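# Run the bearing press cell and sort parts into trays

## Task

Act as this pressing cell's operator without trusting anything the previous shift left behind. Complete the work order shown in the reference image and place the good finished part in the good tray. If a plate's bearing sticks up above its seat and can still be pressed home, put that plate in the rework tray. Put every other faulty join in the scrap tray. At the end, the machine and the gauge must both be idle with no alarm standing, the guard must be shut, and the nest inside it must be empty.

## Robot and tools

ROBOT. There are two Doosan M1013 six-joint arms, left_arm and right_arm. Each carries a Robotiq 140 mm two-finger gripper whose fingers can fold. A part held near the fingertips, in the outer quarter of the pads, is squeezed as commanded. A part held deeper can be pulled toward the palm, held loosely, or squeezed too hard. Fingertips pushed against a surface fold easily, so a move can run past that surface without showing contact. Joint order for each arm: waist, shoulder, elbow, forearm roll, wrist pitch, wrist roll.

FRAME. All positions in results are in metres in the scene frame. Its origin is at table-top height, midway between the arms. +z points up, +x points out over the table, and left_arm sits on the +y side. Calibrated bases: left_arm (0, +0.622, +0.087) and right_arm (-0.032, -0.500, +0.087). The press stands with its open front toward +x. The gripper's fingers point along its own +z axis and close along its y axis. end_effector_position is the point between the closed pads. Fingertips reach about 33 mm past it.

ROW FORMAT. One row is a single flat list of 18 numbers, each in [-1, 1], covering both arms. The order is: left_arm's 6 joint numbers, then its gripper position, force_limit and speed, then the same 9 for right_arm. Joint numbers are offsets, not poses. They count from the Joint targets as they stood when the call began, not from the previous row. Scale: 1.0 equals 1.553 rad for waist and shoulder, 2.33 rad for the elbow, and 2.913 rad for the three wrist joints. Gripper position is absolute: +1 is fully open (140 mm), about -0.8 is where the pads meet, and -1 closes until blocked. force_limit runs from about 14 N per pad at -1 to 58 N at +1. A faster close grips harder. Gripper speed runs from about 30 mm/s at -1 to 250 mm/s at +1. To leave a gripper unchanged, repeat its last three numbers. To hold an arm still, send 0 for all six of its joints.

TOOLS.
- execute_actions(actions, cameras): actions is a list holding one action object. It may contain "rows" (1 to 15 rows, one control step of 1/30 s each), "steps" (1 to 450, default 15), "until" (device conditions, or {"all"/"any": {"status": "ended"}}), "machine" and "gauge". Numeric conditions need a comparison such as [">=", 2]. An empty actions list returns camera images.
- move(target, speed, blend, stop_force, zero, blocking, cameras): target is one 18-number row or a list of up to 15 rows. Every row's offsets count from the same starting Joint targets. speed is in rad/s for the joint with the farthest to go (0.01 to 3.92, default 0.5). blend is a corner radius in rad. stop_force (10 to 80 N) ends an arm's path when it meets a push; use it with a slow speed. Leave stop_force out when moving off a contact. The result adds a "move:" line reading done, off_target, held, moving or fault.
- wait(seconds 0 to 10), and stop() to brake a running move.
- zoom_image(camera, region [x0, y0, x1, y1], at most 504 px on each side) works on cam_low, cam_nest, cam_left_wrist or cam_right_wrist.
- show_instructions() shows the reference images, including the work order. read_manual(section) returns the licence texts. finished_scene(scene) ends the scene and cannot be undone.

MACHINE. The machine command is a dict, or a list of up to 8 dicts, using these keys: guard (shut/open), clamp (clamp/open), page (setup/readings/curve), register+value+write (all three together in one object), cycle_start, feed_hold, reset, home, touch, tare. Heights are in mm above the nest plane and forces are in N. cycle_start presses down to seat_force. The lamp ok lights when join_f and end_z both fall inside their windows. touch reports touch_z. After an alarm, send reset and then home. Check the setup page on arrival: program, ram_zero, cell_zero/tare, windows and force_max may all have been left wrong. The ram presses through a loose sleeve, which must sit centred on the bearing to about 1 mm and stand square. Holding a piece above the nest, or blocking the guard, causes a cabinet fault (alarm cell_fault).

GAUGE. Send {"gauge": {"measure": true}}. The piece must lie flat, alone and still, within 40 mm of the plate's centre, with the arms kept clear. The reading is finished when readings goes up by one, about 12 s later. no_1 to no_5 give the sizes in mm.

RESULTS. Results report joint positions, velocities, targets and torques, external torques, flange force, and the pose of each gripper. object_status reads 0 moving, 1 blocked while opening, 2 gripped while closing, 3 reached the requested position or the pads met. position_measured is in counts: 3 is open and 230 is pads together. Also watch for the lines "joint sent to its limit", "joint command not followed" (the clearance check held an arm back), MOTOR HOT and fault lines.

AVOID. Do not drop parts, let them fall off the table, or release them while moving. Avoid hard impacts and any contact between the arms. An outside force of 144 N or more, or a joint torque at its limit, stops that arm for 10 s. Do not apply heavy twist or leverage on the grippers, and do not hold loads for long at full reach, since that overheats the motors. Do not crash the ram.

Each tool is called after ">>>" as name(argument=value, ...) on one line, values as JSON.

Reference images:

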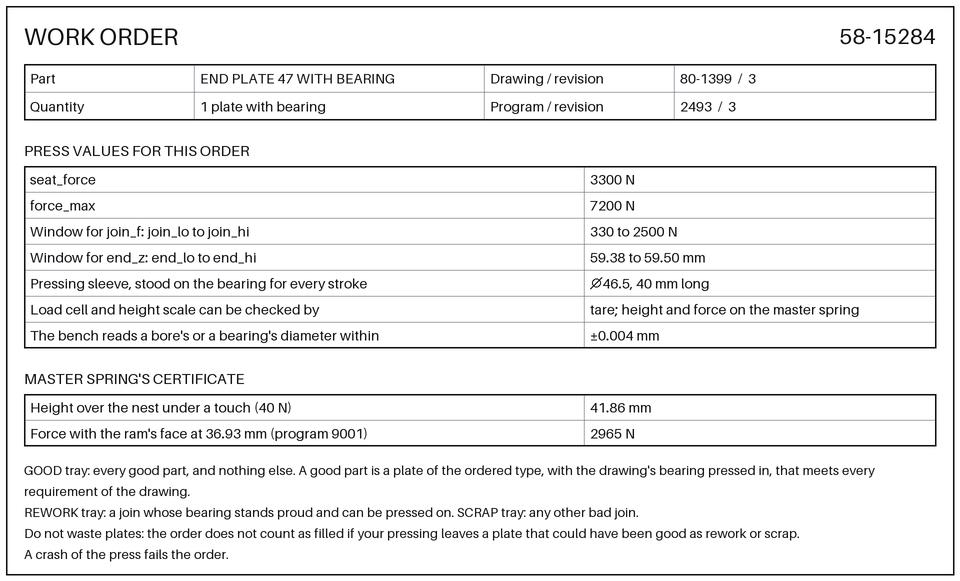

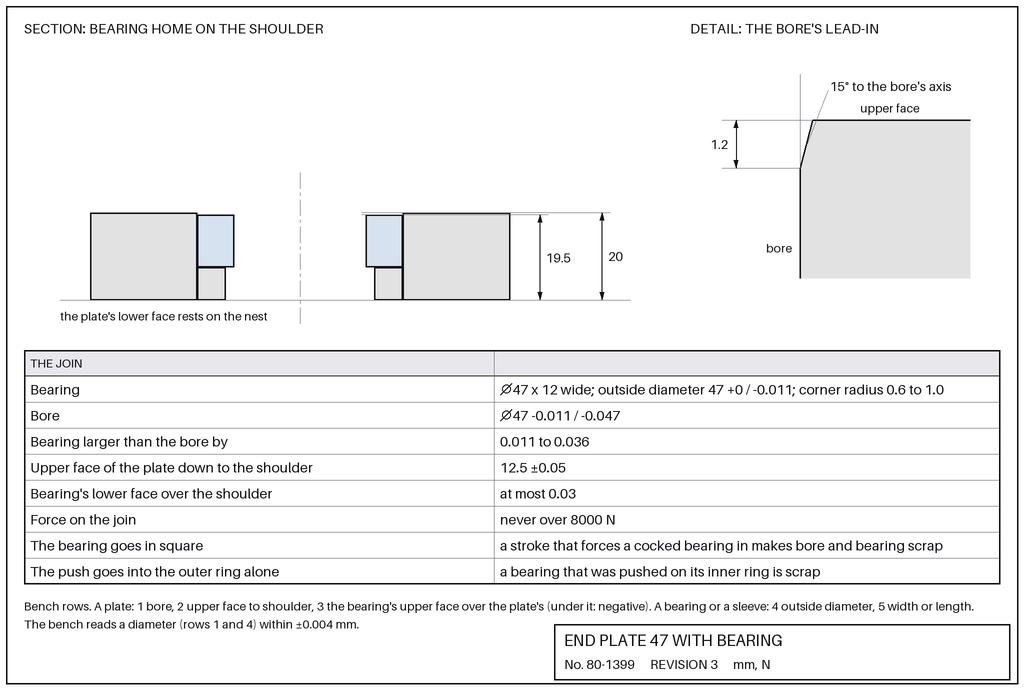

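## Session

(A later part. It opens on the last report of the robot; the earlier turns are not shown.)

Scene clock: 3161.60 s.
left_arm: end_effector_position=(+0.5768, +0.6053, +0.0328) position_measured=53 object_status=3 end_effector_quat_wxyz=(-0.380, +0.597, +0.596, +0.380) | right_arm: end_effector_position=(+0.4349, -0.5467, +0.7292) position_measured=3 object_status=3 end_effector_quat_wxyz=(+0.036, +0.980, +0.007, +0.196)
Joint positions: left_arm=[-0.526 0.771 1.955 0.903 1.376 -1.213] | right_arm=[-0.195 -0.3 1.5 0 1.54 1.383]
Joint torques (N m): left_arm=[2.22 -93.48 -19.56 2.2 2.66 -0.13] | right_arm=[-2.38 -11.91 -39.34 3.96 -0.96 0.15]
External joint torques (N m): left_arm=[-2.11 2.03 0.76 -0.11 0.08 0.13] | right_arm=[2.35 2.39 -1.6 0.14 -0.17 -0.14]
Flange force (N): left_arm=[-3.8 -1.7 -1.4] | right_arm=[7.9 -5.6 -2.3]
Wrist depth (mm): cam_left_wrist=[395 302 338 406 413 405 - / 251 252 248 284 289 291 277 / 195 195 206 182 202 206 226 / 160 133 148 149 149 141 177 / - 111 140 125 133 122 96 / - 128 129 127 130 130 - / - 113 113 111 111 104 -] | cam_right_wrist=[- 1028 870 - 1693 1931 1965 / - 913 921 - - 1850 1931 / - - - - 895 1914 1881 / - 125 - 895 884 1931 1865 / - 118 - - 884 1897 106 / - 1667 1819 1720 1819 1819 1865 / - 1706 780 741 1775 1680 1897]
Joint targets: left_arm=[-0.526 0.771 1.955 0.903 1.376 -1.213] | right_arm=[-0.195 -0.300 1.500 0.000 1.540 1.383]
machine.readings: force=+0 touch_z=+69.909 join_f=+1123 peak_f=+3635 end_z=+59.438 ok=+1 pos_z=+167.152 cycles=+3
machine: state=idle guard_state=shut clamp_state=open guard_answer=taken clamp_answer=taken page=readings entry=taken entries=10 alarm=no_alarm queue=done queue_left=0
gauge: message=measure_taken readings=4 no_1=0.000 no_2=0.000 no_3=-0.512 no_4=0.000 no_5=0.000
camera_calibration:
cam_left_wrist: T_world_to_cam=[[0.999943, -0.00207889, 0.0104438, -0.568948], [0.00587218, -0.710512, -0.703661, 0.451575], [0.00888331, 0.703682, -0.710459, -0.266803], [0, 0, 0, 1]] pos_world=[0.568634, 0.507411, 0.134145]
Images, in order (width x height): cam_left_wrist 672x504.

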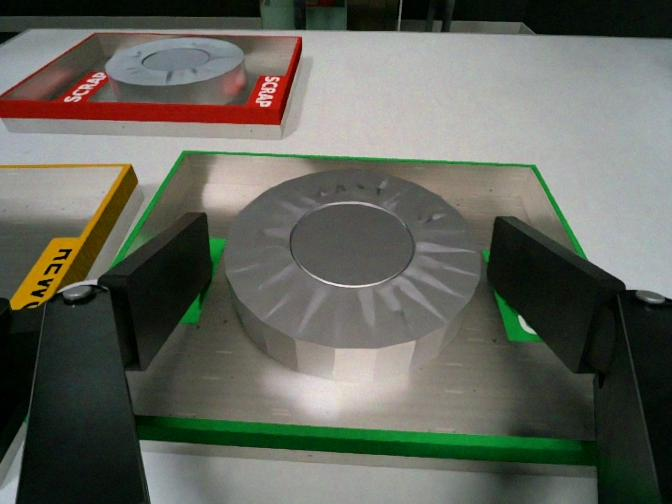

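>>> move(target=[0.00045,-0.12505,0.0006,-0.00711,0.04154,0.05177,0.6,0.2,-1,0,0,0,0,0,0,1,1,1], speed=0.12, cameras=["cam_left_wrist","cam_nest"])

Scene clock: 3171.17 s.
left_arm: end_effector_position=(+0.5767, +0.6057, +0.1604) position_measured=53 object_status=3 end_effector_quat_wxyz=(-0.380, +0.596, +0.597, +0.380) | right_arm: end_effector_position=(+0.4349, -0.5467, +0.7292) position_measured=3 object_status=3 end_effector_quat_wxyz=(+0.036, +0.980, +0.007, +0.196)
Joint positions: left_arm=[-0.525 0.577 1.957 0.882 1.497 -1.063] | right_arm=[-0.195 -0.3 1.5 0 1.54 1.383]
Joint torques (N m): left_arm=[1.95 -84.02 -26.38 3.24 2.18 -0.27] | right_arm=[-2.79 -11.63 -39.26 3.98 -0.93 0.09]
External joint torques (N m): left_arm=[-1.77 1.6 0.81 -0.24 0.36 0.26] | right_arm=[2.75 2.04 -1.73 0.12 -0.21 -0.09]
Flange force (N): left_arm=[-2.7 -1.3 -1.8] | right_arm=[7.8 -6.9 -2.5]
Wrist depth (mm): cam_left_wrist=[3187 3282 3727 3097 3054 3187 1879 / 2649 2557 2557 2416 2416 2649 - / 452 427 421 441 467 - - / - 133 355 360 356 131 362 / - 111 298 273 298 122 97 / - 261 256 243 258 269 - / - 218 230 221 232 230 -] | cam_right_wrist=[- - - - 970 1850 1965 / - - - 991 2246 1897 1850 / 764 867 - - - 1914 1931 / - 124 902 - - 1850 131 / - 117 - - - 1775 106 / - 1630 1720 1720 1775 1850 - / - 1518 1429 803 1583 1761 -]
Joint targets: left_arm=[-0.525 0.577 1.957 0.882 1.497 -1.063] | right_arm=[-0.195 -0.300 1.500 0.000 1.540 1.383]
machine.readings: force=+0 touch_z=+69.909 join_f=+1123 peak_f=+3635 end_z=+59.438 ok=+1 pos_z=+167.152 cycles=+3
machine: state=idle guard_state=shut clamp_state=open guard_answer=taken clamp_answer=taken page=readings entry=taken entries=10 alarm=no_alarm queue=done queue_left=0
gauge: message=measure_taken readings=4 no_1=0.000 no_2=0.000 no_3=-0.512 no_4=0.000 no_5=0.000
move: done
camera_calibration:
cam_left_wrist: T_world_to_cam=[[0.99994, -0.000874943, 0.010946, -0.57092], [0.00707847, -0.710717, -0.703442, 0.541008], [0.00839499, 0.703477, -0.710668, -0.175992], [0, 0, 0, 1]] pos_world=[0.568534, 0.507811, 0.261745]
Images, in order (width x height): cam_nest 672x504, cam_left_wrist 672x504.

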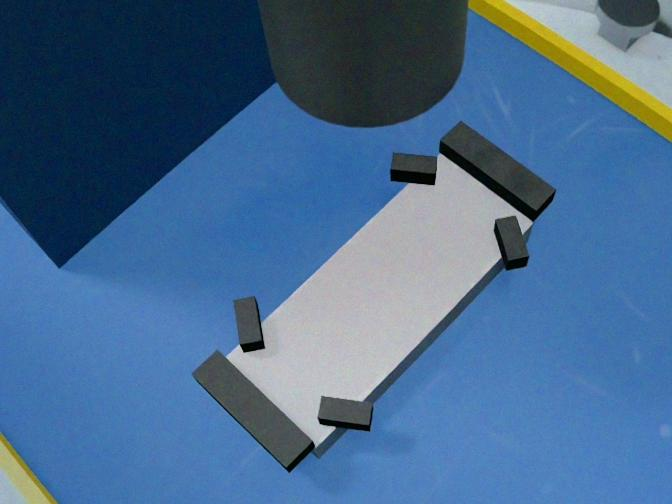

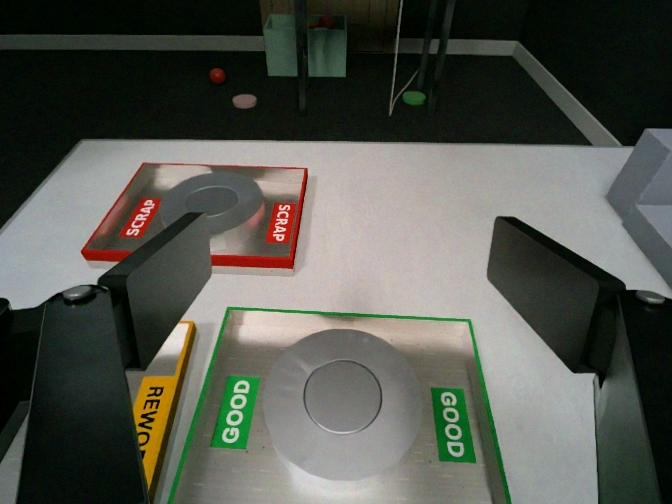

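>>> finished_scene(scene=1)

The scene is finished: the task was done.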